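# Reseat a crooked part on an upright fixture and reclamp

## Task

The part on the vertical plate is clamped askew. Fix it so it sits on both locating pins and rests against the side stop. Then clamp it again, with the strap's heel resting on its step block and the cam lever fully closed.

## Robot and tools

Robot: two seven-joint xArm7 arms, left_arm and right_arm, each with a parallel two-finger gripper and a wrist camera. Their root links stand at (-0.009, +0.329, 0) m for left_arm and (+0.012, -0.274, 0) m for right_arm, each yawed about 1 degree. A two-camera stand is fixed to the floor behind them.

Frames: the scene frame has its origin at table-top height, midway between the arms' nominal bases. +x points out over the table, +z is up, and left_arm is on the +y side. Arm names do not match image sides. Reported hand positions (m), quaternions (wxyz) and velocities (m/s, rad/s) use this frame and can be off by a few cm at long reach. Commanded offsets use each arm's own Hand target axes. The fingers point along the gripper's +z and open and close along its y. end_effector_position is the pinch point between the closed pads, about 2 cm short of the fingertips. Closing pushes the tips about 10 mm further along +z, mostly while the pads are more than 40 mm apart.

execute_actions(actions, cameras): actions is a list of actions. Each action is a table of up to 15 rows, one per 1/30 s step. A shorter table repeats its last row to fill 15 steps. Every row holds 14 numbers in [-1, 1]: left_arm dx, dy, dz, rx, ry, rz, opening, then the same seven for right_arm. Always send all 14, even if one arm is idle. The six pose numbers are an offset, not a pose. They count from that arm's Hand target as it was when the action began, along that target's own axes, with 1.0 = 0.6 m or 180 degrees. rx, ry, rz form one rotation vector. Rows inside an action do not add up. Each new action or call starts from the new Hand target, so the same offset sent again moves further. Six zeros re-command the present Hand target. Opening is absolute: +1 is fully open (0.084 m), -1 is closed. A 0 there is a real command, so resend the current opening to leave a gripper alone. cameras takes names, ["all"] or []. An empty actions list returns all images and fuller status.

move(target, speed, blend, opening_speed, blocking, cameras): drives straight-line paths toward target. target is one 14-number row or a list of up to 15 rows, with the same layout and scale as above. Every row is an offset from the Hand targets at the start of the move, not from the previous row. speed is m/s, 0.002 to 1, default 0.25. Turning is capped at twice that in rad/s. It can be one value or one per target. blend, in m, rounds corners in a list; the default 0 stops at each point. opening_speed sets the finger rate per second on the -1 to +1 scale, at least 0.2. blocking=false returns after about 0.5 s while the move goes on. Paths share a 10 s cap and do not avoid obstacles or the other arm. The gripper lags and can overshoot, more when fast or nearly straight-armed. The result adds a move: line with the outcome: done, off_target, moving, held or fault. It also names the acting limits: limits=paced means the pose was clipped, limits=held means steps were withheld. done means within 3 mm and 2 degrees of the target. Neither done nor off_target tells you about contact.

wait(seconds 0 to 10) lets time pass with commands held. stop() brakes a running move. zoom_image(camera, region=[x0, y0, x1, y1] in pixels, at most 504 by 504) enlarges part of the latest image from cam_high, cam_low, cam_left_wrist or cam_right_wrist. Each image is 672x504. clear_fault(arm) clears a reported torque fault on left_arm or right_arm. read_manual gives licence texts only. finished_scene(scene) ends the scene given by its current number. Call it only when the part is seated and clamped and stays so without the robot.

Controller: each step, the commanded pose is clipped to within 70 mm and 16 degrees of the measured gripper pose. Joints then follow by damped IK, favouring position. The Hand target shown in results is the last clipped command. The gripper often stops short of it, and waiting does not help. Another command, even all zeros, asks for it again. Otherwise send the remaining gap as an offset. To end a push, command the target back past the gripper. Big wrist turns can swing the elbow. A clearance check holds commands that bring the arms too close, but not always.

Gripping: grip_measured uses the same scale as the opening. To hold something, command clearly below it; a bigger gap squeezes harder, up to about 24 N per pad.

Results: Joint positions end with the measured opening in m. Joint torques include gravity, drift and noise, positive toward larger joint angles. Joint velocities may read within noise. Step readings list some mid-action hand positions. Wrist depth gives a 7x7 grid, rows from the top left split by /, in mm from 172 to 3000. - means no reading. Camera calibration lines give K and world-to-camera transforms, which may be slightly off.

Avoid: letting anything fall, especially off the table, which fails. Do not release a moving part or hit fixed or heavy things hard. Slow down near contact and do not aim far past it. Never press the arms or fingers together. Contact torque at a joint's limit causes a fault stop. Limits in N m: waist 41.3, shoulder 41.5, upper arm roll 26.4, elbow 26.4, forearm roll 26.4, wrist pitch 14.2, wrist roll 14.8. A held weight counts toward these. A fault also comes after 1 s at torque limit or prolonged overload. Motors heat when loaded, stretched or pushing. A MOTOR HOT line appears at 65 °C, and at 80 °C the arm is braked for 30 to 60 s or more.

Each tool is called after ">>>" in YAML: its name, and indented under it one key for each argument.

## Session

>>> execute_actions:
  actions: []

Scene clock: 0.00 s.
left_arm: end_effector_position=(+0.6607, +0.5307, +0.1332) grip_measured=+1.00 end_effector_quat_wxyz=(-0.137, +0.835, +0.383, +0.370) | right_arm: end_effector_position=(+0.0127, +0.0196, +0.1427) grip_measured=+1.00 end_effector_quat_wxyz=(+0.080, +0.869, +0.035, +0.487)
Joint positions: left_arm=[-0.15 0.629 0.529 1.358 0.913 0.173 -1.555 0.084] | right_arm=[0.841 0.211 1.312 0.716 -0.827 1.626 2.574 0.084]
Joint velocities: within noise
Joint torques (N m): no reading
Motor temperatures (°C): left_arm=[40 41 35 37 33 34 42] | right_arm=[43 36 37 36 42 35 42]
Wrist depth (mm): cam_left_wrist=[1350 1499 1665 1842 2235 2501 2717 / 1408 474 483 508 2132 2271 2364 / 418 421 428 435 441 448 1979 / 377 380 388 391 396 401 408 / 343 347 351 355 359 363 368 / 314 317 321 317 328 332 334 / 284 288 290 294 297 299 302] | cam_right_wrist=[876 943 601 978 - 1908 1872 / 692 729 639 769 868 1023 - / 556 589 578 583 698 734 791 / 463 478 502 526 550 583 615 / 397 409 428 444 455 481 506 / 345 357 370 380 394 410 423 / 311 321 331 340 353 364 375]
Hand target: left_arm +0.6607, +0.5307, +0.1332; -0.137, +0.835, +0.383, +0.370 | right_arm +0.0127, +0.0196, +0.1427; +0.080, +0.869, +0.035, +0.487
Tool commands: left_gripper/opening=+1.0 right_gripper/opening=+1.0

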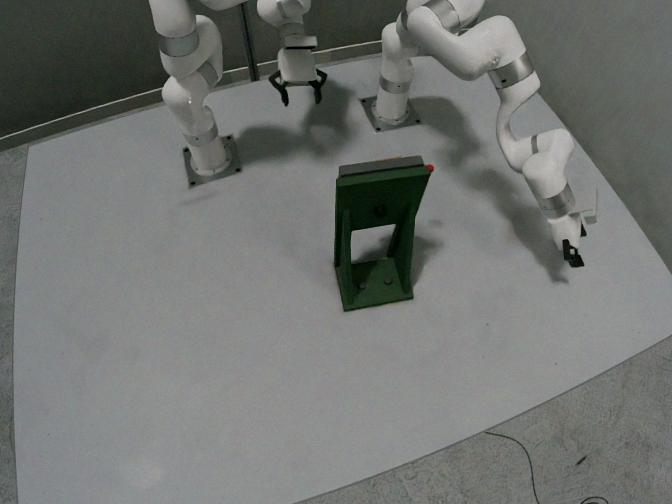

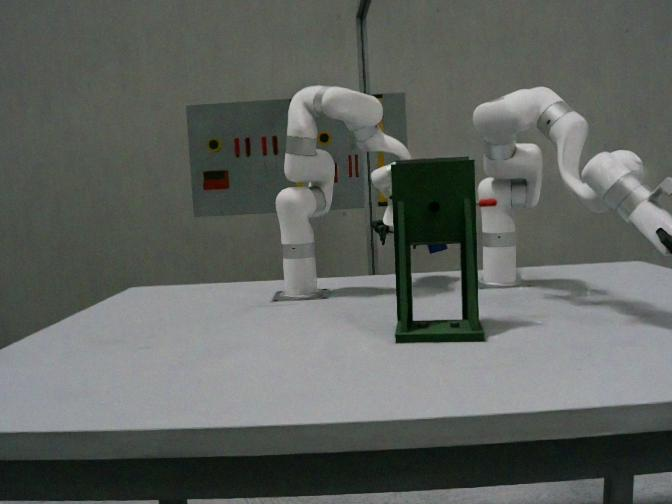

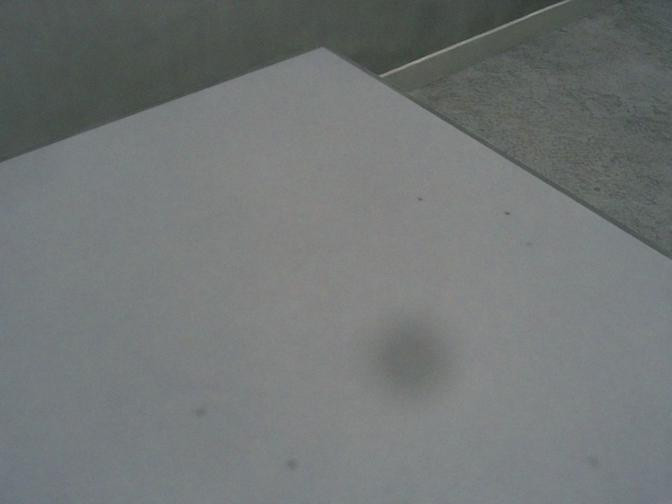

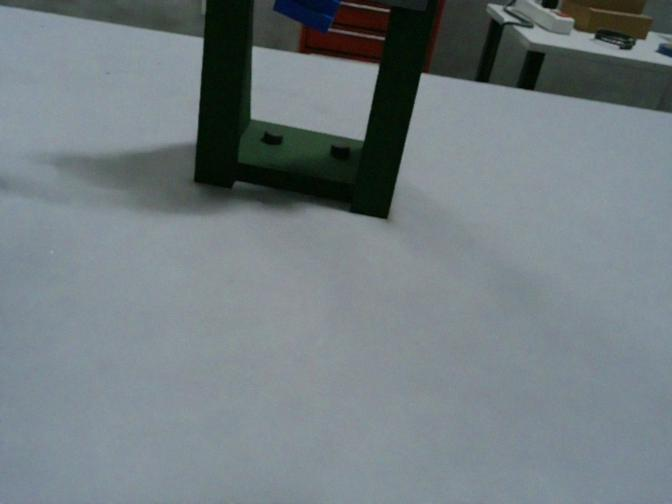

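>>> move:
  target: [0,0,0,0,0,0,1, 0.3045,-0.0164,0.0807,0.0205,0.174,0.0525,1]
  cameras: ["cam_right_wrist"]

Scene clock: 41.13 s.
left_arm: end_effector_position=(+0.6607, +0.5307, +0.1332) grip_measured=+1.00 end_effector_quat_wxyz=(-0.137, +0.835, +0.383, +0.370) | right_arm: end_effector_position=(+0.1496, +0.0498, +0.2697) grip_measured=+1.00 end_effector_quat_wxyz=(+0.000, +0.707, +0.000, +0.707)
Joint positions: left_arm=[-0.15 0.629 0.529 1.358 0.913 0.173 -1.555 0.084] | right_arm=[0.69 -0.167 1.217 0.572 -1.193 1.656 2.498 0.084]
Joint torques (N m): left_arm=[-0.56 -33.01 4.13 22.34 -1.22 -1.36 -0.02] | right_arm=[-8.43 -8.09 -3.03 7.22 -3.25 0.44 2.23]
Wrist depth (mm): cam_left_wrist=[1353 1490 1661 1867 2178 2510 2727 / 1405 476 480 508 2178 2317 2340 / 418 423 427 434 440 448 1974 / 378 381 386 391 396 400 408 / 343 347 352 355 360 363 369 / 314 317 321 318 328 331 335 / 285 288 290 293 297 299 302] | cam_right_wrist=[- - - - - - - / - - - - - - - / - - - - - - - / - - 434 426 420 - - / - - 433 425 400 - - / - - 388 382 418 - 1772 / - - 430 426 419 - -]
Hand target: left_arm +0.6607, +0.5307, +0.1332; -0.137, +0.835, +0.383, +0.370 | right_arm +0.1497, +0.0498, +0.2698; +0.000, +0.707, +0.000, +0.707
Off the commanded pose: left_arm 0.000 m, 0 deg | right_arm 0.000 m, 0 deg.
move: done
camera_calibration:
cam_right_wrist: T_world_to_cam=[[-0.0142665, -0.99987, -0.00750003, 0.0760105], [0.00845047, 0.00737995, -0.999937, 0.334499], [0.999863, -0.0143289, 0.00834409, -0.0248719], [0, 0, 0, 1]] pos_world=[0.0231262, 0.0731756, 0.335256]
Images, in order (width x height): cam_right_wrist 672x504.

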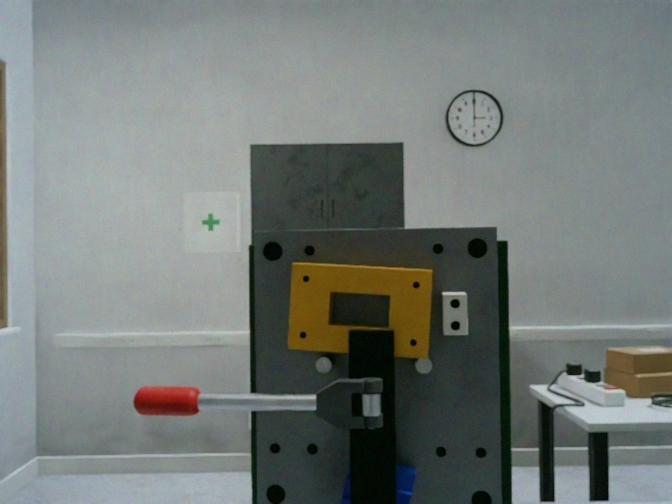

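>>> zoom_image:
  camera: "cam_right_wrist"
  region: [240, 220, 520, 504]

>>> move:
  target: [0,0,0,0,0,0,1, -0.2,0,0.04,0,0,0,1]
  cameras: ["cam_right_wrist"]

>>> zoom_image:
  camera: "cam_right_wrist"
  region: [220, 80, 600, 460]

Scaled by 1.775 from the camera's 672x504 image, which has a finer 960x720 frame.

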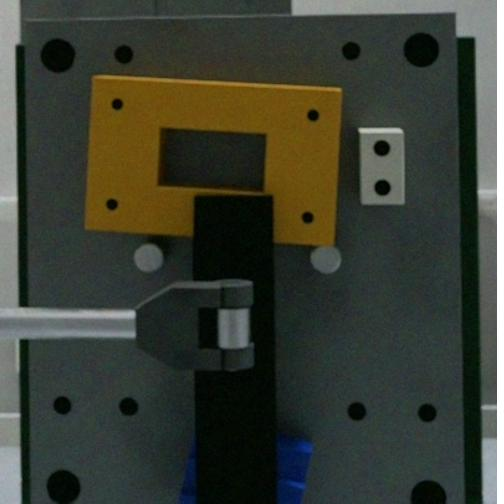

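Scene clock: 58.57 s.
left_arm: end_effector_position=(+0.6607, +0.5307, +0.1332) grip_measured=+1.00 end_effector_quat_wxyz=(-0.137, +0.835, +0.383, +0.370) | right_arm: end_effector_position=(+0.1735, +0.0497, +0.1497) grip_measured=+1.00 end_effector_quat_wxyz=(+0.000, +0.707, +0.000, +0.707)
Joint positions: left_arm=[-0.15 0.629 0.529 1.358 0.913 0.173 -1.555 0.084] | right_arm=[0.872 0.563 0.975 0.629 -1.475 2.064 2.927 0.084]
Joint torques (N m): left_arm=[-0.17 -33.14 3.94 22.19 -1.21 -1.34 -0.24] | right_arm=[7.84 -7.31 2.99 8.33 1.11 4.74 2.25]
Wrist depth (mm): cam_left_wrist=[1343 1493 1669 1877 2271 2501 2717 / 1408 476 483 509 2145 2294 2279 / 416 420 428 433 441 449 1974 / 377 381 386 389 396 400 408 / 343 347 351 355 360 364 369 / 314 317 322 318 328 331 335 / 284 287 290 293 296 299 302] | cam_right_wrist=[- - - 404 398 - - / - - 410 384 378 - - / - - 407 356 395 - - / - - 408 403 395 - - / - - 427 378 395 1804 1781 / - - 429 - 413 893 1536 / 729 731 428 716 716 647 708]
Hand target: left_arm +0.6607, +0.5307, +0.1332; -0.137, +0.835, +0.383, +0.370 | right_arm +0.1735, +0.0497, +0.1497; +0.000, +0.707, +0.000, +0.707
Off the commanded pose: left_arm 0.000 m, 0 deg | right_arm 0.000 m, 0 deg.
move: done
camera_calibration:
cam_right_wrist: T_world_to_cam=[[-0.0141665, -0.999872, -0.00749879, 0.0753469], [0.00844973, 0.00737956, -0.999937, 0.214306], [0.999864, -0.0142289, 0.00834411, -0.047777], [0, 0, 0, 1]] pos_world=[0.047027, 0.073076, 0.215256]
Images, in order (width x height): cam_right_wrist 672x504.

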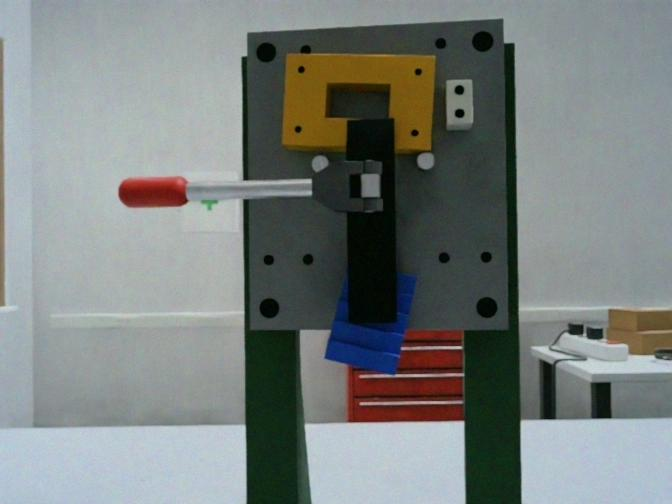

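Scaled by 1.326 from the camera's 672x504 image, which has a finer 960x720 frame.

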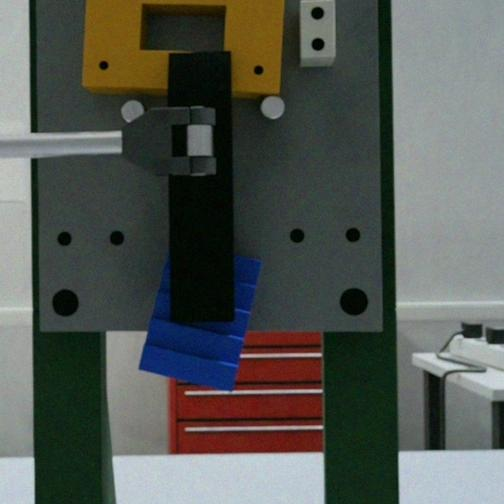

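>>> move:
  target: [-0.2785,-0.1037,-0.4622,-0.7127,0.0902,0.2941,1, 0,0,0,0,0,0,1]
  speed: 0.4
  cameras: ["cam_left_wrist"]

Scene clock: 147.40 s.
left_arm: end_effector_position=(+0.4000, +0.3403, +0.2002) grip_measured=+1.00 end_effector_quat_wxyz=(+0.500, +0.502, -0.499, +0.500) | right_arm: end_effector_position=(+0.1735, +0.0497, +0.1497) grip_measured=+1.00 end_effector_quat_wxyz=(+0.000, +0.707, +0.000, +0.707)
Joint positions: left_arm=[0.762 1.01 -0.281 1.549 2.187 -1.696 -0.591 0.084] | right_arm=[0.872 0.563 0.974 0.629 -1.475 2.065 2.927 0.084]
Joint torques (N m): left_arm=[5.78 -28.03 -5.92 18.37 1.45 -3.71 -0.9] | right_arm=[7.74 -7.53 3.14 8.36 1.3 4.67 2.27]
Motor temperatures (°C): left_arm=[40 43 35 42 33 35 41] | right_arm=[43 36 37 39 41 36 43]
Wrist depth (mm): cam_left_wrist=[2727 2782 2749 2782 2738 2727 554 / 2793 - 330 2760 2760 2782 2749 / 2771 - 329 388 2749 2706 2760 / 2706 - 329 387 2793 2738 2771 / 2771 - 328 387 2727 2749 2782 / 2771 337 328 388 2696 1246 2727 / 820 340 352 845 855 866 862] | cam_right_wrist=[- - - 404 400 - - / - - 410 385 379 - - / - - 409 357 393 - - / - - 409 403 396 - - / - - 427 379 394 1823 1785 / - - 429 - 414 893 1539 / 737 725 428 716 716 641 711]
Hand target: left_arm +0.4000, +0.3402, +0.2002; +0.500, +0.502, -0.499, +0.500 | right_arm +0.1735, +0.0497, +0.1497; +0.000, +0.707, +0.000, +0.707
Off the commanded pose: left_arm 0.000 m, 0 deg | right_arm 0.000 m, 0 deg.
joint sent to its limit (left arm) — joint 6 (wrist pitch), lower limit. The joint targets still meet the commanded pose.
move: done
camera_calibration:
cam_left_wrist: T_world_to_cam=[[-0.999898, 0.00161615, 0.0141737, 0.433071], [-0.0141954, -0.0143226, -0.999797, 0.278821], [-0.00141282, -0.999896, 0.0143441, 0.465919], [0, 0, 0, 1]] pos_world=[0.437643, 0.469164, 0.265943]
Images, in order (width x height): cam_left_wrist 672x504.

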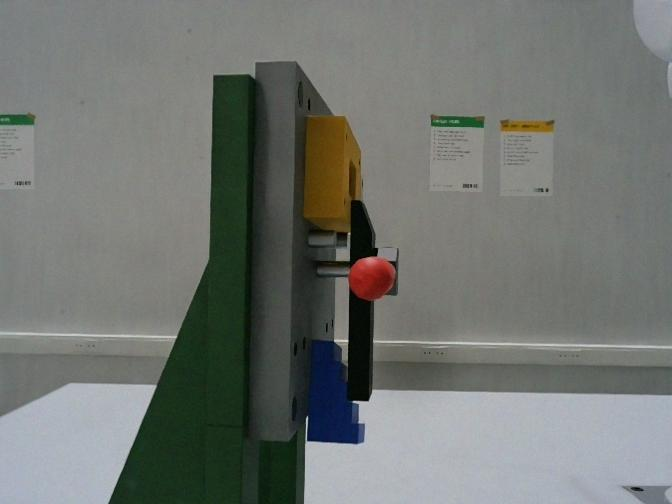

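>>> zoom_image:
  camera: "cam_left_wrist"
  region: [250, 90, 430, 270]

>>> zoom_image:
  camera: "cam_left_wrist"
  region: [270, 270, 450, 450]

Scaled by 2.800 from the camera's 672x504 image, which has a finer 960x720 frame.

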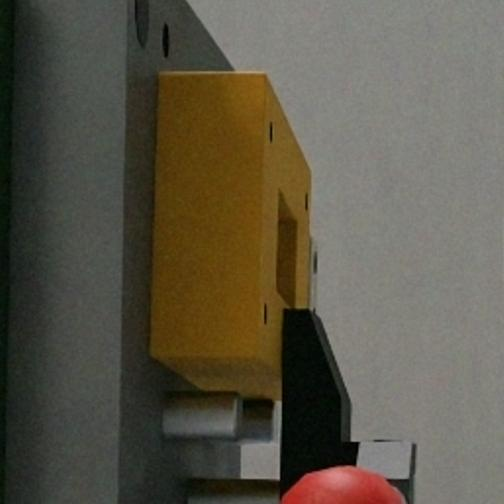

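Scaled by 2.800 from the camera's 672x504 image, which has a finer 960x720 frame.

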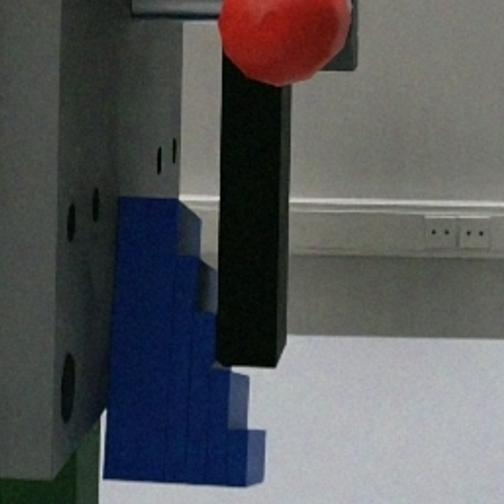

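>>> move:
  target:
    - [0.3,0,0,0,-0.25,0,1, 0.0338,0.003,0.08,0,0,-0.466,1]
    - [0.3,-0.0333,0.27,0,-0.5,0,1, 0.0338,0.003,0.161,0,0,-0.932,1]
  blend: [0.03,0]
  speed: 0.5
  cameras: ["cam_left_wrist","cam_right_wrist","cam_high"]

Scene clock: 420.33 s.
left_arm: end_effector_position=(+0.4205, +0.1782, +0.3792) grip_measured=+1.00 end_effector_quat_wxyz=(-0.014, +0.708, -0.706, +0.030) | right_arm: end_effector_position=(+0.2702, +0.0480, +0.1699) grip_measured=+1.00 end_effector_quat_wxyz=(+0.703, +0.075, +0.703, +0.075)
Joint positions: left_arm=[-0.255 0.528 -0.132 2.288 3.211 -1.696 -1.951 0.084] | right_arm=[0.6 0.357 0.931 0.538 -1.71 1.823 -0.131 0.084]
Joint torques (N m): left_arm=[-5.89 -27.06 1.05 22.64 -2.6 -3.46 0.8] | right_arm=[-8.33 -14.89 4.4 4.33 0.99 0.86 -2.22]
Wrist depth (mm): cam_left_wrist=[535 - - - 184 512 506 / 533 - - - 182 508 506 / 532 - - - 180 507 504 / 530 - - 179 333 508 499 / - - - 511 510 504 503 / 526 520 515 512 508 504 499 / 525 521 514 511 249 503 499] | cam_right_wrist=[236 257 275 304 332 374 446 / 301 315 337 347 348 572 714 / 478 393 396 698 332 - - / 1420 - 316 - - 335 - / 1754 - 315 - - 333 - / - - 312 316 279 310 - / - - 311 297 280 307 -]
Hand target: left_arm +0.4210, +0.1780, +0.3799; +0.000, +0.708, -0.706, -0.001 | right_arm +0.2702, +0.0480, +0.1699; +0.703, +0.075, +0.703, +0.075
Off the commanded pose: left_arm 0.001 m, 4 deg | right_arm 0.000 m, 0 deg.
joint sent to its limit (left arm) — joint 6 (wrist pitch), lower limit. The joint targets are off in orientation, not in position.
move: off_target (left_arm)
camera_calibration:
cam_left_wrist: T_world_to_cam=[[-0.998207, -0.0150499, -0.0579359, 0.480784], [-0.0127801, 0.999144, -0.0393511, -0.0896033], [0.0584785, -0.0385401, -0.997544, 0.488581], [0, 0, 0, 1]] pos_world=[0.450205, 0.115592, 0.51171]
cam_right_wrist: T_world_to_cam=[[-0.0148106, 0.975532, 0.219356, -0.0579728], [0.0105692, -0.219215, 0.975619, -0.0917615], [0.999834, 0.0167679, -0.00706386, -0.143439], [0, 0, 0, 1]] pos_world=[0.143527, 0.038844, 0.101228]
Images, in order (width x height): cam_high 672x504, cam_left_wrist 672x504, cam_right_wrist 672x504.

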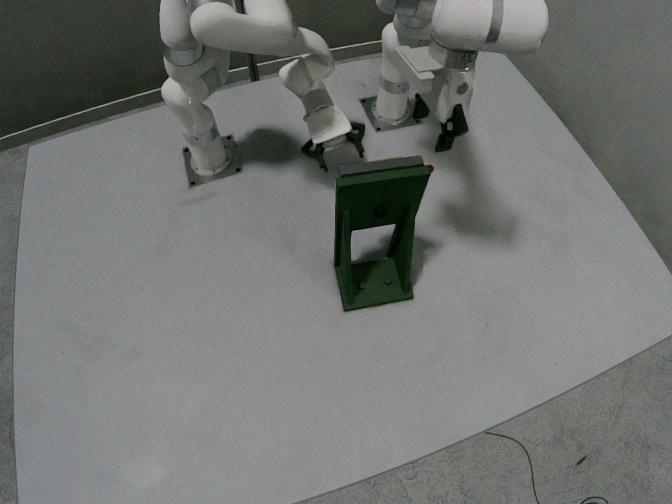

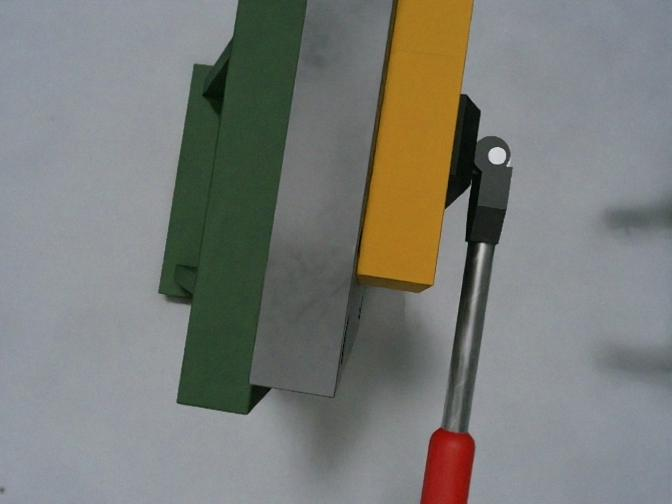

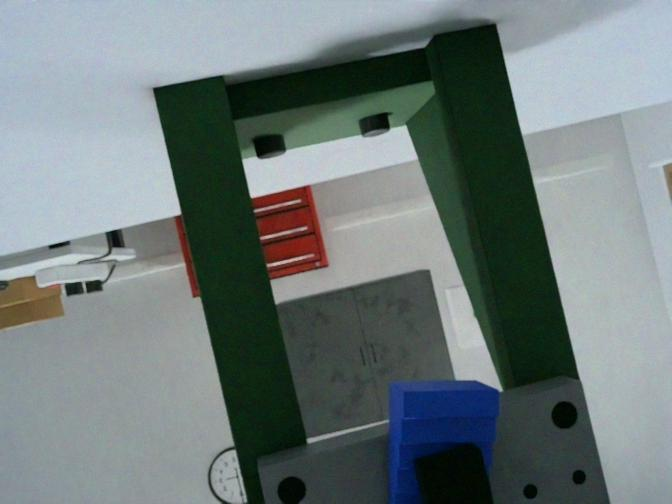

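>>> move:
  target: [-0.027,0.0412,0.0943,0.1101,0.0067,0.0385,0.3, 0.0178,0.0413,0.1167,0.0395,-0.0648,-0.0034,1]
  speed: 0.3
  cameras: ["cam_left_wrist","cam_right_wrist"]

>>> zoom_image:
  camera: "cam_right_wrist"
  region: [300, 250, 640, 504]

Scene clock: 626.90 s.
left_arm: end_effector_position=(+0.3961, +0.1943, +0.3234) grip_measured=+0.29 end_effector_quat_wxyz=(+0.114, -0.654, +0.737, -0.127) | right_arm: end_effector_position=(+0.3402, +0.0745, +0.1646) grip_measured=+1.00 end_effector_quat_wxyz=(+0.765, +0.122, +0.632, +0.020)
Joint positions: left_arm=[-0.231 0.047 -0.135 1.473 3.25 -1.097 -1.87 0.056] | right_arm=[0.695 0.665 0.695 0.83 -1.869 2.085 -0.163 0.084]
Joint torques (N m): left_arm=[5.99 -26.48 1.61 16.1 -2.1 1.03 0.7] | right_arm=[8.02 -11.2 2.92 9.28 -3.06 5 -2.15]
Wrist depth (mm): cam_left_wrist=[- - - 173 415 446 271 / - - - 174 196 445 424 / - - - 245 200 445 423 / - - 191 247 457 443 423 / - - 192 248 455 444 422 / 566 540 507 481 456 444 423 / 573 538 513 479 454 443 422] | cam_right_wrist=[247 232 293 340 - 233 - / - 234 - - - 237 - / - 238 - - - 240 - / - 243 - - - 244 - / - 248 - - - 249 - / - - 254 - 203 238 256 / - - 250 237 210 236 237]
Hand target: left_arm +0.3961, +0.1943, +0.3234; +0.114, -0.654, +0.737, -0.127 | right_arm +0.3402, +0.0745, +0.1646; +0.765, +0.122, +0.632, +0.020
Off the commanded pose: left_arm 0.000 m, 0 deg | right_arm 0.000 m, 0 deg.
move: done
camera_calibration:
cam_left_wrist: T_world_to_cam=[[-0.937755, 0.101297, -0.332196, 0.495612], [0.113486, 0.993386, -0.0174455, -0.164091], [0.328232, -0.0540593, -0.943049, 0.31352], [0, 0, 0, 1]] pos_world=[0.380477, 0.12975, 0.457443]
cam_right_wrist: T_world_to_cam=[[0.107887, 0.97021, 0.216917, -0.122581], [-0.191682, -0.193796, 0.962133, -0.0124767], [0.975509, -0.145381, 0.165064, -0.221873], [0, 0, 0, 1]] pos_world=[0.227273, 0.0842554, 0.0752175]
Images, in order (width x height): cam_left_wrist 672x504, cam_right_wrist 672x504.

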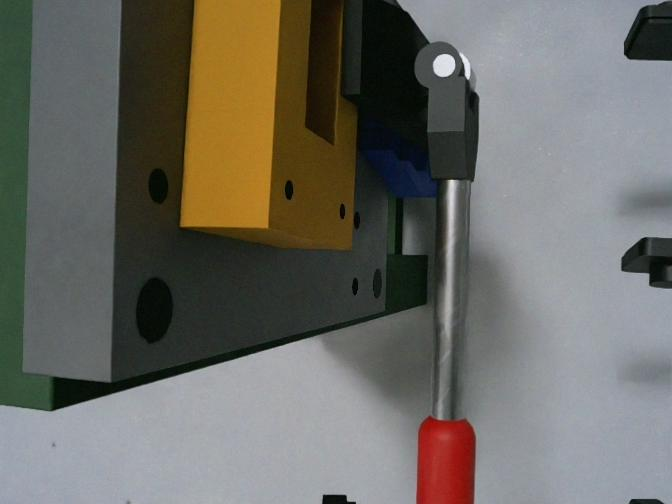

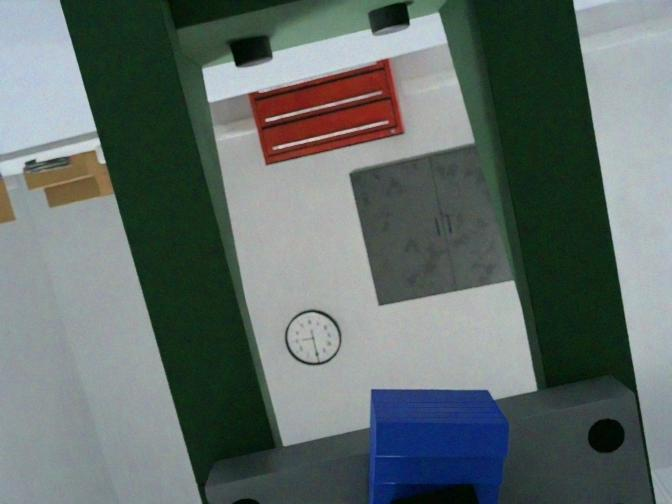

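Scaled by 1.482 from the camera's 672x504 image, which has a finer 960x720 frame.

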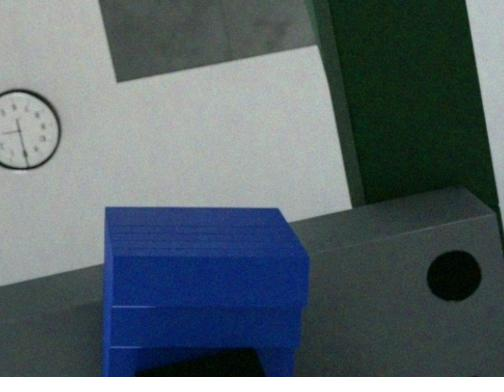

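>>> move:
  target: [-0.0015,-0.0068,0.1068,0,0,0,0.3, 0.001,0.001,0.1415,0,0,0,1]
  speed: 0.12
  cameras: ["cam_left_wrist","cam_right_wrist"]

Scene clock: 689.63 s.
left_arm: end_effector_position=(+0.4214, +0.1922, +0.2645) grip_measured=+0.29 end_effector_quat_wxyz=(+0.114, -0.654, +0.737, -0.127) | right_arm: end_effector_position=(+0.4228, +0.0615, +0.1787) grip_measured=+1.00 end_effector_quat_wxyz=(+0.765, +0.122, +0.632, +0.020)
Joint positions: left_arm=[-0.228 0.132 -0.128 1.408 3.268 -0.948 -1.882 0.056] | right_arm=[0.563 0.597 0.605 0.848 -2.045 1.917 -0.231 0.084]
Joint torques (N m): left_arm=[4.21 -17.35 1.26 16.52 2.52 0.95 -0.9] | right_arm=[-8.14 -19.91 1.96 10.27 -3.1 1 -2.22]
Wrist depth (mm): cam_left_wrist=[- - - - - 387 - / - - - - - 387 - / - - - - 224 387 - / - - - - 199 198 190 / - - - 181 386 - 192 / - - 448 418 407 386 367 / 499 469 447 417 406 386 371] | cam_right_wrist=[- 257 482 538 - - - / - 250 - - - - - / - - - - - - - / - - - - - - - / - - - - - - - / - - - - - - - / - - - - - - -]
Hand target: left_arm +0.4214, +0.1922, +0.2645; +0.114, -0.654, +0.737, -0.127 | right_arm +0.4229, +0.0615, +0.1787; +0.765, +0.122, +0.632, +0.020
Off the commanded pose: left_arm 0.000 m, 0 deg | right_arm 0.000 m, 0 deg.
move: done
camera_calibration:
cam_left_wrist: T_world_to_cam=[[-0.937731, 0.1012, -0.332294, 0.500109], [0.113429, 0.993391, -0.0175598, -0.165946], [0.32832, -0.054158, -0.943013, 0.249492], [0, 0, 0, 1]] pos_world=[0.405877, 0.12775, 0.398543]
cam_right_wrist: T_world_to_cam=[[0.107885, 0.970208, 0.216928, -0.121928], [-0.191684, -0.193808, 0.962131, -0.0126125], [0.975509, -0.145381, 0.165064, -0.306749], [0, 0, 0, 1]] pos_world=[0.309973, 0.0712553, 0.0892176]
Images, in order (width x height): cam_left_wrist 672x504, cam_right_wrist 672x504.

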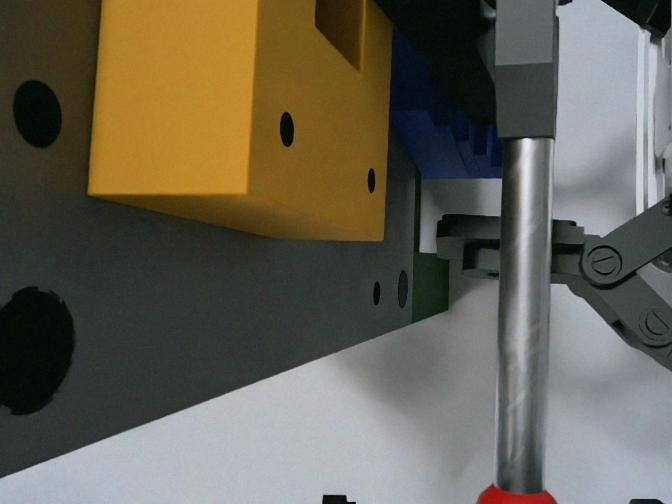

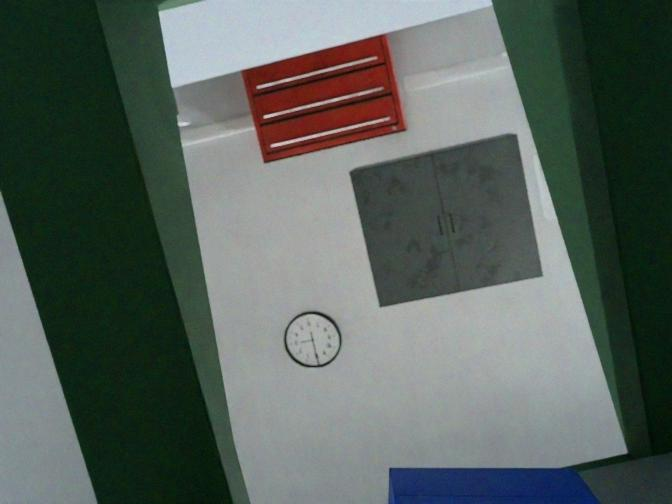

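>>> zoom_image:
  camera: "cam_left_wrist"
  region: [370, 60, 672, 340]

Scaled by 1.669 from the camera's 672x504 image, which has a finer 960x720 frame.

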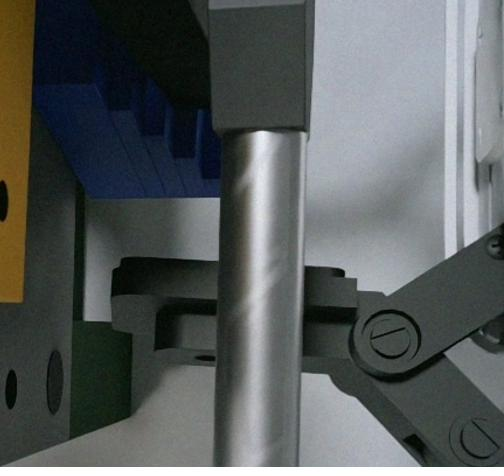

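>>> move:
  target: [0,0,0,0,0,0,-0.45, 0,0,0,0,0,0,0.1]
  opening_speed: 0.5

Scene clock: 704.27 s.
left_arm: end_effector_position=(+0.4214, +0.1922, +0.2644) grip_measured=-0.46 end_effector_quat_wxyz=(+0.114, -0.654, +0.737, -0.127) | right_arm: end_effector_position=(+0.4229, +0.0615, +0.1787) grip_measured=+0.09 end_effector_quat_wxyz=(+0.765, +0.122, +0.632, +0.020)
Joint positions: left_arm=[-0.228 0.132 -0.129 1.407 3.268 -0.948 -1.882 0.024] | right_arm=[0.563 0.597 0.605 0.848 -2.045 1.917 -0.231 0.048]
Joint torques (N m): left_arm=[-5.17 -17.44 -0.98 25.38 2.92 0.87 -0.87] | right_arm=[-7.11 -12.56 1.76 10.35 -1.12 3.32 -2.07]
Wrist depth (mm): cam_left_wrist=[- - - - - 222 227 / - - - - - - - / - - - - 199 - 193 / - - - - 386 214 197 / - - - 182 388 - 201 / - - 448 418 406 385 372 / 499 468 449 422 407 385 371] | cam_right_wrist=[- 258 483 532 - - - / - 252 - - - - - / - - - - - - - / - - - - - - - / - - - - - - - / - - - - - - - / - - - - - - -]
Hand target: left_arm +0.4214, +0.1922, +0.2645; +0.114, -0.654, +0.737, -0.127 | right_arm +0.4229, +0.0615, +0.1787; +0.765, +0.122, +0.632, +0.020
Off the commanded pose: left_arm 0.000 m, 0 deg | right_arm 0.000 m, 0 deg.
move: done

>>> move:
  target: [0,0,0,0,0,0,-0.55, 0,0,0,0,0,0,-0.02]
  opening_speed: 0.5

>>> move:
  target: [0,0,0,0,0,0,-0.62, 0,0,0,0,0,0,-0.12]
  opening_speed: 0.5
  cameras: ["cam_left_wrist"]

Scene clock: 713.23 s.
left_arm: end_effector_position=(+0.4211, +0.1923, +0.2644) grip_measured=-0.55 end_effector_quat_wxyz=(+0.114, -0.654, +0.737, -0.127) | right_arm: end_effector_position=(+0.4228, +0.0616, +0.1787) grip_measured=-0.03 end_effector_quat_wxyz=(+0.765, +0.122, +0.632, +0.020)
Joint positions: left_arm=[-0.229 0.132 -0.129 1.407 3.268 -0.949 -1.882 0.02] | right_arm=[0.563 0.597 0.605 0.848 -2.045 1.917 -0.231 0.043]
Joint torques (N m): left_arm=[-1.65 -21.09 1.68 41.12 2.66 10.94 -0.84] | right_arm=[-8.61 -15.27 -3.36 10.22 2.13 6.28 -1.66]
Wrist depth (mm): cam_left_wrist=[- - - - - 220 224 / - - - - - - - / - - - - 205 198 194 / - - - - 340 - 195 / - - - - 341 391 201 / - - 446 422 410 385 371 / 497 465 446 420 410 385 371] | cam_right_wrist=[- 354 483 535 - - - / - 254 - - - - - / - - - - - - - / - - - - - - - / - - - - - - - / - - - - - - - / - - - - - - -]
Hand target: left_arm +0.4214, +0.1922, +0.2645; +0.114, -0.654, +0.737, -0.127 | right_arm +0.4229, +0.0615, +0.1787; +0.765, +0.122, +0.632, +0.020
Off the commanded pose: left_arm 0.000 m, 0 deg | right_arm 0.000 m, 0 deg.
move: done

Scene clock: 713.73 s.
left_arm: end_effector_position=(+0.4208, +0.1924, +0.2643) grip_measured=-0.61 end_effector_quat_wxyz=(+0.113, -0.654, +0.737, -0.126) | right_arm: end_effector_position=(+0.4228, +0.0614, +0.1787) grip_measured=-0.08 end_effector_quat_wxyz=(+0.765, +0.122, +0.632, +0.020)
Joint positions: left_arm=[-0.229 0.132 -0.129 1.407 3.268 -0.95 -1.882 0.017] | right_arm=[0.563 0.597 0.605 0.848 -2.045 1.917 -0.231 0.041]
Joint torques (N m): left_arm=[1.71 -27.36 3.65 48.74 3.89 12.29 -0.89] | right_arm=[-15.99 -16.84 -3.14 19.07 -8.32 0.88 -1.4]
Wrist depth (mm): cam_left_wrist=[- - - - - 219 224 / - - - - - - - / - - - - - 203 196 / - - - - 344 - 195 / - - - - 406 391 362 / - 468 446 421 411 385 370 / 497 466 445 421 404 385 369] | cam_right_wrist=[- 256 481 531 - - - / - 250 - - - - - / - - - - - - - / - - - - - - - / - - - - - - - / - - - - - - - / - - - - - - -]
Hand target: left_arm +0.4214, +0.1922, +0.2645; +0.114, -0.654, +0.737, -0.127 | right_arm +0.4229, +0.0615, +0.1787; +0.765, +0.122, +0.632, +0.020
Off the commanded pose: left_arm 0.001 m, 0 deg | right_arm 0.000 m, 0 deg.
move: done
camera_calibration:
cam_left_wrist: T_world_to_cam=[[-0.938505, 0.101521, -0.330002, 0.499114], [0.113361, 0.993412, -0.0167805, -0.166203], [0.326124, -0.0531581, -0.943831, 0.250481], [0, 0, 0, 1]] pos_world=[0.405574, 0.127752, 0.398332]
Images, in order (width x height): cam_left_wrist 672x504.

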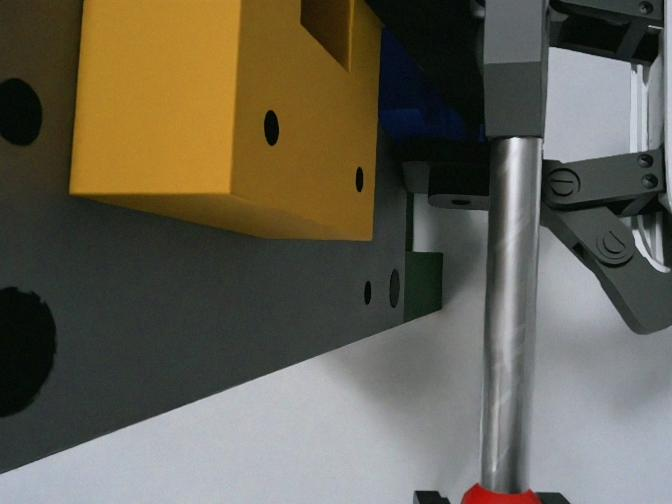

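>>> move:
  target: [0,0.0025,0,0,0,0,-0.75, 0,0,0,0,0,0,-0.3]
  opening_speed: 0.5
  cameras: ["cam_left_wrist"]

Scene clock: 731.93 s.
left_arm: end_effector_position=(+0.4200, +0.1925, +0.2640) grip_measured=-0.62 end_effector_quat_wxyz=(+0.114, -0.654, +0.737, -0.127) | right_arm: end_effector_position=(+0.4229, +0.0615, +0.1787) grip_measured=-0.08 end_effector_quat_wxyz=(+0.765, +0.122, +0.632, +0.020)
Joint positions: left_arm=[-0.228 0.127 -0.129 1.401 3.268 -0.946 -1.883 0.017] | right_arm=[0.563 0.597 0.605 0.848 -2.045 1.917 -0.231 0.041]
Joint torques (N m): left_arm=[2.58 -35.68 0.97 36.76 2.52 10.21 -1.22] | right_arm=[-16.28 -24.04 -1.35 19.67 -8.46 0.42 0.46]
Motor temperatures (°C): left_arm=[39 43 35 56 33 39 40] | right_arm=[42 37 36 50 40 35 42]
Wrist depth (mm): cam_left_wrist=[- - - - - 219 224 / - - - - - 386 - / - - - - - 203 196 / - - - - 345 - 195 / - - - - 405 389 362 / - 467 446 421 411 384 370 / 496 466 448 420 411 385 370] | cam_right_wrist=[- 256 479 531 - - - / - 250 - - - - - / - - - - - - - / - - - - - - - / - - - - - - - / - - - - - - - / - - - - - - -]
Hand target: left_arm +0.4200, +0.1924, +0.2639; +0.114, -0.654, +0.737, -0.127 | right_arm +0.4229, +0.0615, +0.1787; +0.765, +0.122, +0.632, +0.020
Off the commanded pose: left_arm 0.000 m, 0 deg | right_arm 0.000 m, 0 deg.
move: done
camera_calibration:
cam_left_wrist: T_world_to_cam=[[-0.937859, 0.101084, -0.331967, 0.498535], [0.113215, 0.993419, -0.0173541, -0.166094], [0.328029, -0.0538594, -0.943131, 0.249622], [0, 0, 0, 1]] pos_world=[0.404477, 0.128052, 0.398042]
Images, in order (width x height): cam_left_wrist 672x504.

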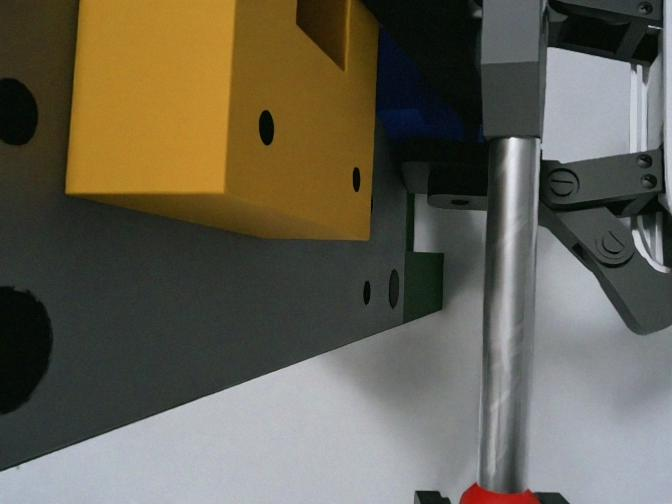

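>>> move:
  target:
    - [0.0083,0.0486,-0.0176,-0.0002,-0.0283,-0.0784,-0.75, 0,0,0,0,0,0,-0.3]
    - [0.0297,0.0932,-0.0338,-0.0073,-0.0548,-0.1574,-0.75, 0,0,0,0,0,0,-0.3]
  blend: [0.005,0]
  speed: 0.08
  cameras: ["cam_left_wrist"]

Scene clock: 806.17 s.
left_arm: end_effector_position=(+0.3589, +0.1817, +0.2642) grip_measured=-0.62 end_effector_quat_wxyz=(-0.134, +0.824, -0.544, +0.087) | right_arm: end_effector_position=(+0.4229, +0.0615, +0.1787) grip_measured=-0.08 end_effector_quat_wxyz=(+0.765, +0.122, +0.632, +0.020)
Joint positions: left_arm=[-0.391 0.063 -0.173 1.288 3.461 -1.068 -2.692 0.017] | right_arm=[0.563 0.597 0.605 0.848 -2.045 1.917 -0.231 0.041]
Joint torques (N m): left_arm=[-8.79 -13.12 -4.64 14.1 -1.09 -3.32 -1.13] | right_arm=[-12.7 -23.21 -1.19 18.43 -8.6 2.39 1.54]
Motor temperatures (°C): left_arm=[39 43 35 51 33 42 40] | right_arm=[42 39 35 53 41 34 42]
Wrist depth (mm): cam_left_wrist=[- - - - - 214 205 / - - - 195 - - 203 / - - 189 220 - 202 186 / 489 463 444 415 - 206 184 / 490 462 443 420 - 205 184 / 489 461 442 420 408 385 373 / 489 462 441 419 403 384 371] | cam_right_wrist=[- 257 479 532 - - - / - 249 - - - - - / - - - - - - - / - - - - - - - / - - - - - - - / - - - - - - - / - - - - - - -]
Hand target: left_arm +0.3588, +0.1817, +0.2642; -0.134, +0.824, -0.544, +0.087 | right_arm +0.4229, +0.0615, +0.1787; +0.765, +0.122, +0.632, +0.020
Off the commanded pose: left_arm 0.000 m, 0 deg | right_arm 0.000 m, 0 deg.
move: done
camera_calibration:
cam_left_wrist: T_world_to_cam=[[-0.869549, -0.383466, -0.311189, 0.500425], [-0.398628, 0.916972, -0.0160684, 0.0487985], [0.291514, 0.110077, -0.950212, 0.254494], [0, 0, 0, 1]] pos_world=[0.380408, 0.119135, 0.398334]
Images, in order (width x height): cam_left_wrist 672x504.

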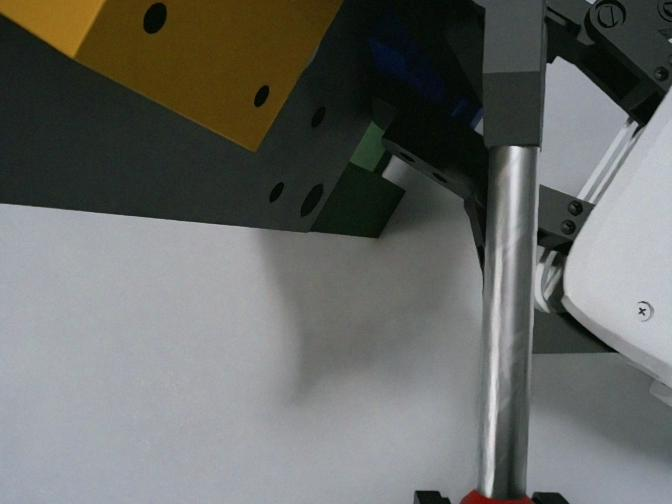

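>>> move:
  target:
    - [0.0077,0.0483,-0.0162,-0.0139,-0.0247,-0.0796,-0.75, 0,0,0,0,0,0,-0.3]
    - [0.0285,0.0928,-0.0312,-0.0335,-0.0444,-0.1608,-0.75, 0,0,0,0,0,0,-0.3]
    - [0.0603,0.1308,-0.044,-0.0567,-0.0569,-0.2438,-0.75, 0,0,0,0,0,0,-0.3]
  blend: [0.005,0.005,0]
  speed: 0.1
  cameras: ["cam_left_wrist","cam_high"]

Scene clock: 842.17 s.
left_arm: end_effector_position=(+0.2970, +0.1159, +0.2644) grip_measured=-0.63 end_effector_quat_wxyz=(-0.067, +0.980, -0.189, +0.011) | right_arm: end_effector_position=(+0.4229, +0.0614, +0.1787) grip_measured=-0.10 end_effector_quat_wxyz=(+0.765, +0.122, +0.632, +0.020)
Joint positions: left_arm=[-0.517 0.2 -0.194 1.446 3.312 -1.303 -3.538 0.017] | right_arm=[0.563 0.597 0.605 0.848 -2.045 1.917 -0.231 0.04]
Joint torques (N m): left_arm=[-6.75 -17.72 0.65 17.96 -4.3 -8.84 -1.05] | right_arm=[-11.9 -22.31 -5.33 13.34 -0.4 7.59 1.43]
Motor temperatures (°C): left_arm=[38 42 35 45 33 38 40] | right_arm=[42 39 36 52 41 34 41]
Wrist depth (mm): cam_left_wrist=[428 417 224 - - 214 381 / 427 418 412 - 397 213 379 / 425 417 414 213 396 214 204 / 426 416 - 215 197 201 205 / 426 416 413 201 200 204 208 / 427 417 410 - 204 207 210 / 424 416 410 - 208 210 215] | cam_right_wrist=[- 260 480 530 - - - / - 253 - - - - - / - - - - - - - / - - - - - - - / - - - - - - - / - - - - - - - / - - - - - - -]
Hand target: left_arm +0.2970, +0.1159, +0.2644; -0.067, +0.980, -0.189, +0.011 | right_arm +0.4229, +0.0615, +0.1787; +0.765, +0.122, +0.632, +0.020
Off the commanded pose: left_arm 0.000 m, 0 deg | right_arm 0.000 m, 0 deg.
move: done
camera_calibration:
cam_left_wrist: T_world_to_cam=[[-0.358627, -0.924301, -0.130596, 0.284614], [-0.931524, 0.36341, -0.0140205, 0.306484], [0.060419, 0.116625, -0.991337, 0.358692], [0, 0, 0, 1]] pos_world=[0.365896, 0.109857, 0.397051]
Images, in order (width x height): cam_high 672x504, cam_left_wrist 672x504.

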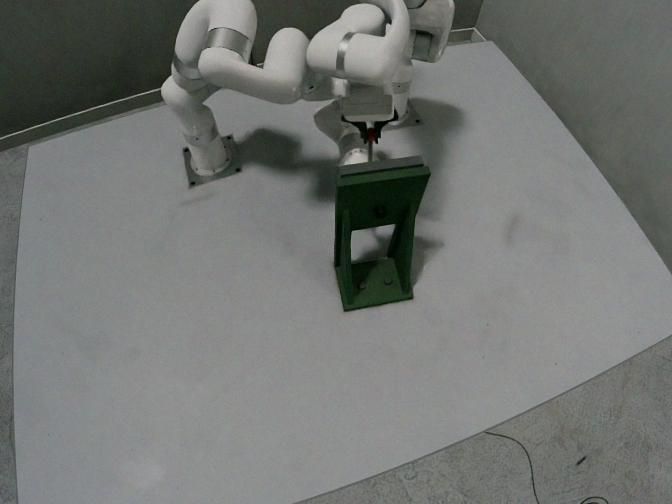

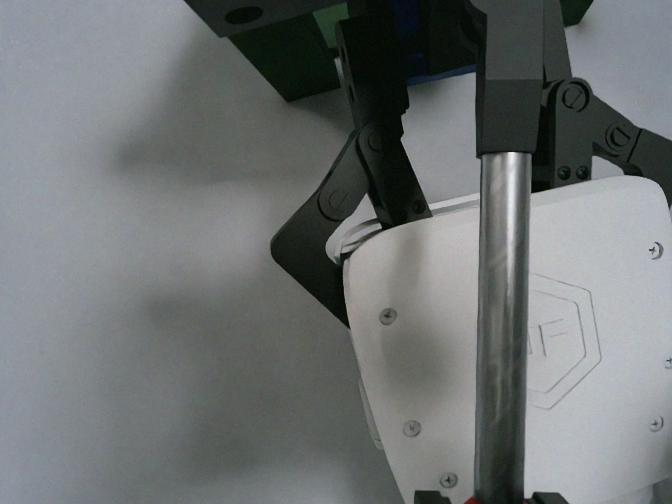

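>>> move:
  target: [0.0068,0.0502,-0.0068,-0.0288,-0.0075,-0.083,-0.75, 0,0,0,0,0,0,-0.3]
  speed: 0.1
  cameras: ["cam_left_wrist","cam_right_wrist"]

Scene clock: 860.57 s.
left_arm: end_effector_position=(+0.2895, +0.0862, +0.2643) grip_measured=-0.63 end_effector_quat_wxyz=(-0.023, +0.998, -0.060, +0.000) | right_arm: end_effector_position=(+0.4229, +0.0615, +0.1787) grip_measured=-0.10 end_effector_quat_wxyz=(+0.765, +0.122, +0.632, +0.020)
Joint positions: left_arm=[-0.539 0.231 -0.181 1.498 3.221 -1.301 -3.781 0.017] | right_arm=[0.563 0.597 0.605 0.848 -2.045 1.917 -0.231 0.04]
Joint torques (N m): left_arm=[-10.13 -17.82 -2.6 16.84 -7.23 -6.11 -0.84] | right_arm=[-8.87 -22 -4.07 13.33 -2.17 7.51 1.57]
Wrist depth (mm): cam_left_wrist=[404 402 400 - - 217 391 / 405 402 - 210 396 219 392 / 404 - 211 209 395 217 390 / 403 401 213 197 201 208 390 / 405 402 202 200 206 212 391 / 404 401 212 205 209 217 390 / 404 401 - 211 214 392 391] | cam_right_wrist=[- 259 480 527 - - - / - 252 - - - - - / - - - - - - - / - - - - - - - / - - - - - - - / - - - - - - - / - - - - - - -]
Hand target: left_arm +0.2894, +0.0862, +0.2643; -0.023, +0.998, -0.060, +0.000 | right_arm +0.4229, +0.0615, +0.1787; +0.765, +0.122, +0.632, +0.020
Off the commanded pose: left_arm 0.000 m, 0 deg | right_arm 0.000 m, 0 deg.
move: done
camera_calibration:
cam_left_wrist: T_world_to_cam=[[-0.10785, -0.99333, -0.0407898, 0.164074], [-0.994012, 0.108466, -0.0132102, 0.350107], [0.0175464, 0.0391208, -0.99908, 0.383682], [0, 0, 0, 1]] pos_world=[0.358974, 0.109995, 0.394647]
cam_right_wrist: T_world_to_cam=[[0.107887, 0.97021, 0.216917, -0.121938], [-0.191682, -0.193796, 0.962133, -0.0125947], [0.975509, -0.145381, 0.165064, -0.306846], [0, 0, 0, 1]] pos_world=[0.310073, 0.0712554, 0.0892175]
Images, in order (width x height): cam_left_wrist 672x504, cam_right_wrist 672x504.

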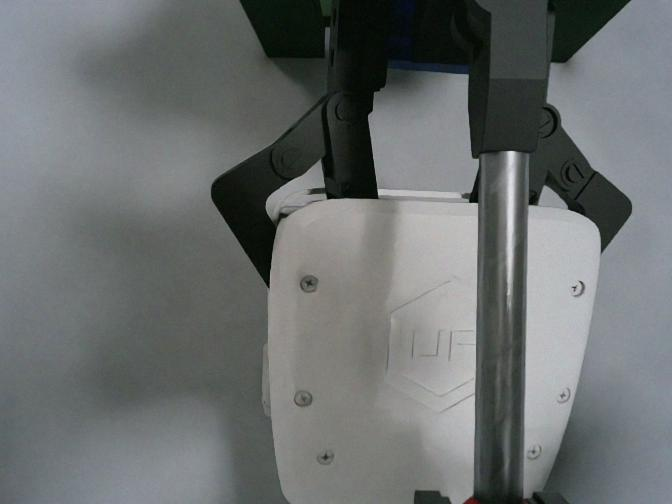

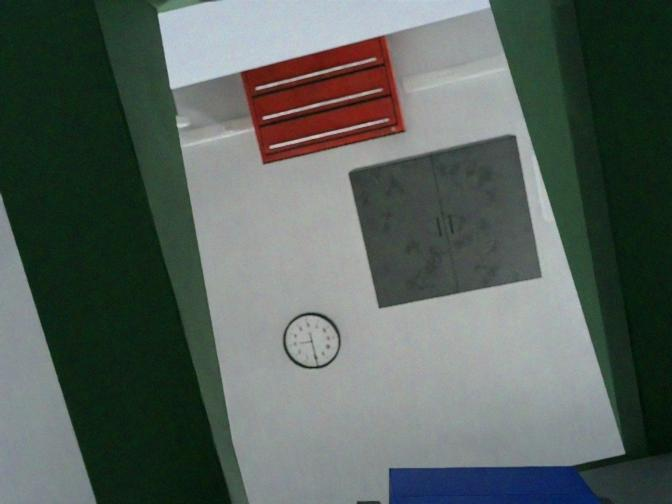

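>>> move:
  target:
    - [0,0,0,0,0,0,-0.1, 0,0,0,0,0,0,-0.3]
    - [0,-0.0074,-0.1665,0,0,0,-0.1, 0,0,0,0,0,0,-0.3]
    - [-0.0223,-0.1257,-0.0957,-0.1067,0.3242,0.1583,-0.1, 0,0,0,0,0,0,-0.3]
  blend: [0,0.02,0]
  speed: 0.25
  cameras: ["cam_left_wrist"]

Scene clock: 895.83 s.
left_arm: end_effector_position=(+0.2850, +0.1599, +0.3252) grip_measured=-0.11 end_effector_quat_wxyz=(+0.167, +0.819, -0.294, +0.464) | right_arm: end_effector_position=(+0.4229, +0.0615, +0.1787) grip_measured=-0.10 end_effector_quat_wxyz=(+0.765, +0.122, +0.632, +0.020)
Joint positions: left_arm=[-0.763 -0.88 0.278 0.564 3.232 -0.4 -2.998 0.039] | right_arm=[0.563 0.597 0.605 0.848 -2.045 1.917 -0.231 0.04]
Joint torques (N m): left_arm=[-6.15 -5.84 -0.23 18.53 2.15 3.06 0.84] | right_arm=[-7.32 -21.44 -4.03 13.19 -3.04 7.54 1.44]
Motor temperatures (°C): left_arm=[39 42 35 43 33 41 40] | right_arm=[42 38 36 46 39 37 41]
Wrist depth (mm): cam_left_wrist=[- - 1833 1930 - 2886 2634 / - 1665 268 287 307 - 2685 / - 254 260 277 308 1059 1064 / - 267 263 289 311 894 889 / 750 287 283 287 362 768 772 / 636 309 315 315 384 673 676 / 568 344 331 330 350 579 581] | cam_right_wrist=[- 259 478 531 - - - / - 253 - - - - - / - - - - - - - / - - - - - - - / - - - - - - - / - - - - - - - / - - - - - - -]
Hand target: left_arm +0.2850, +0.1600, +0.3252; +0.167, +0.818, -0.294, +0.464 | right_arm +0.4229, +0.0615, +0.1787; +0.765, +0.122, +0.632, +0.020
Off the commanded pose: left_arm 0.000 m, 0 deg | right_arm 0.000 m, 0 deg.
move: done
camera_calibration:
cam_left_wrist: T_world_to_cam=[[-0.635859, -0.771696, 0.0129853, 0.336872], [-0.392766, 0.309055, -0.866152, 0.412279], [0.664393, -0.555851, -0.499612, 0.190043], [0, 0, 0, 1]] pos_world=[0.249869, 0.238181, 0.447669]
Images, in order (width x height): cam_left_wrist 672x504.

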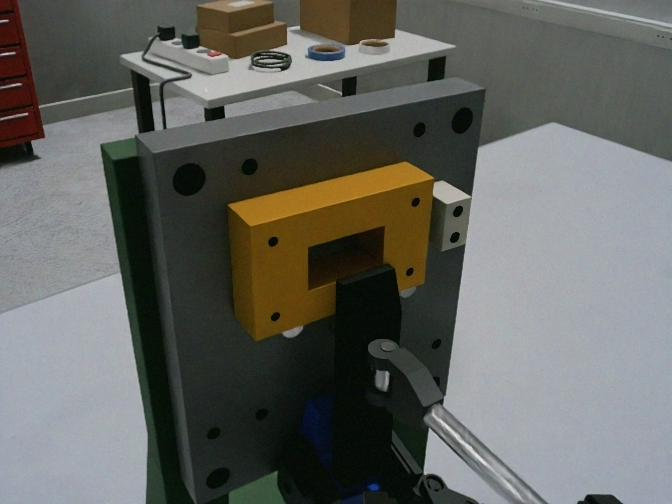

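>>> zoom_image:
  camera: "cam_left_wrist"
  region: [210, 150, 490, 400]

>>> zoom_image:
  camera: "cam_left_wrist"
  region: [270, 320, 500, 504]

Scaled by 1.800 from the camera's 672x504 image, which has a finer 960x720 frame.

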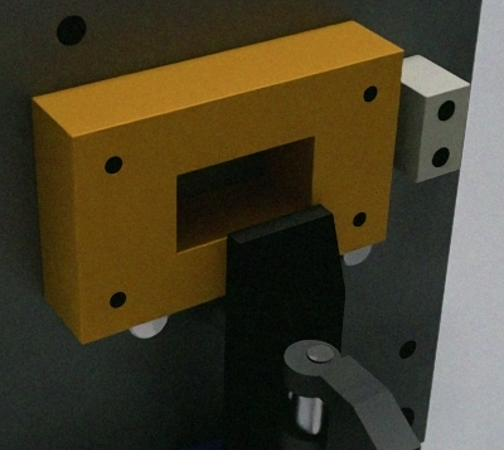

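Scaled by 2.191 from the camera's 672x504 image, which has a finer 960x720 frame.

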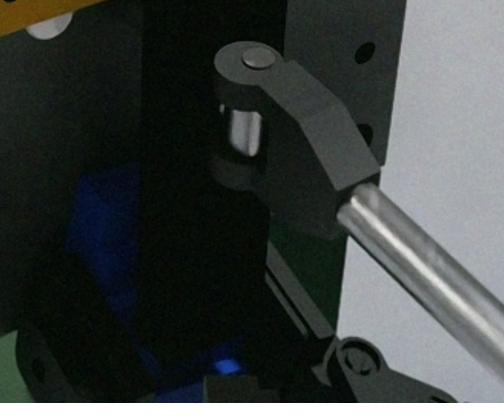

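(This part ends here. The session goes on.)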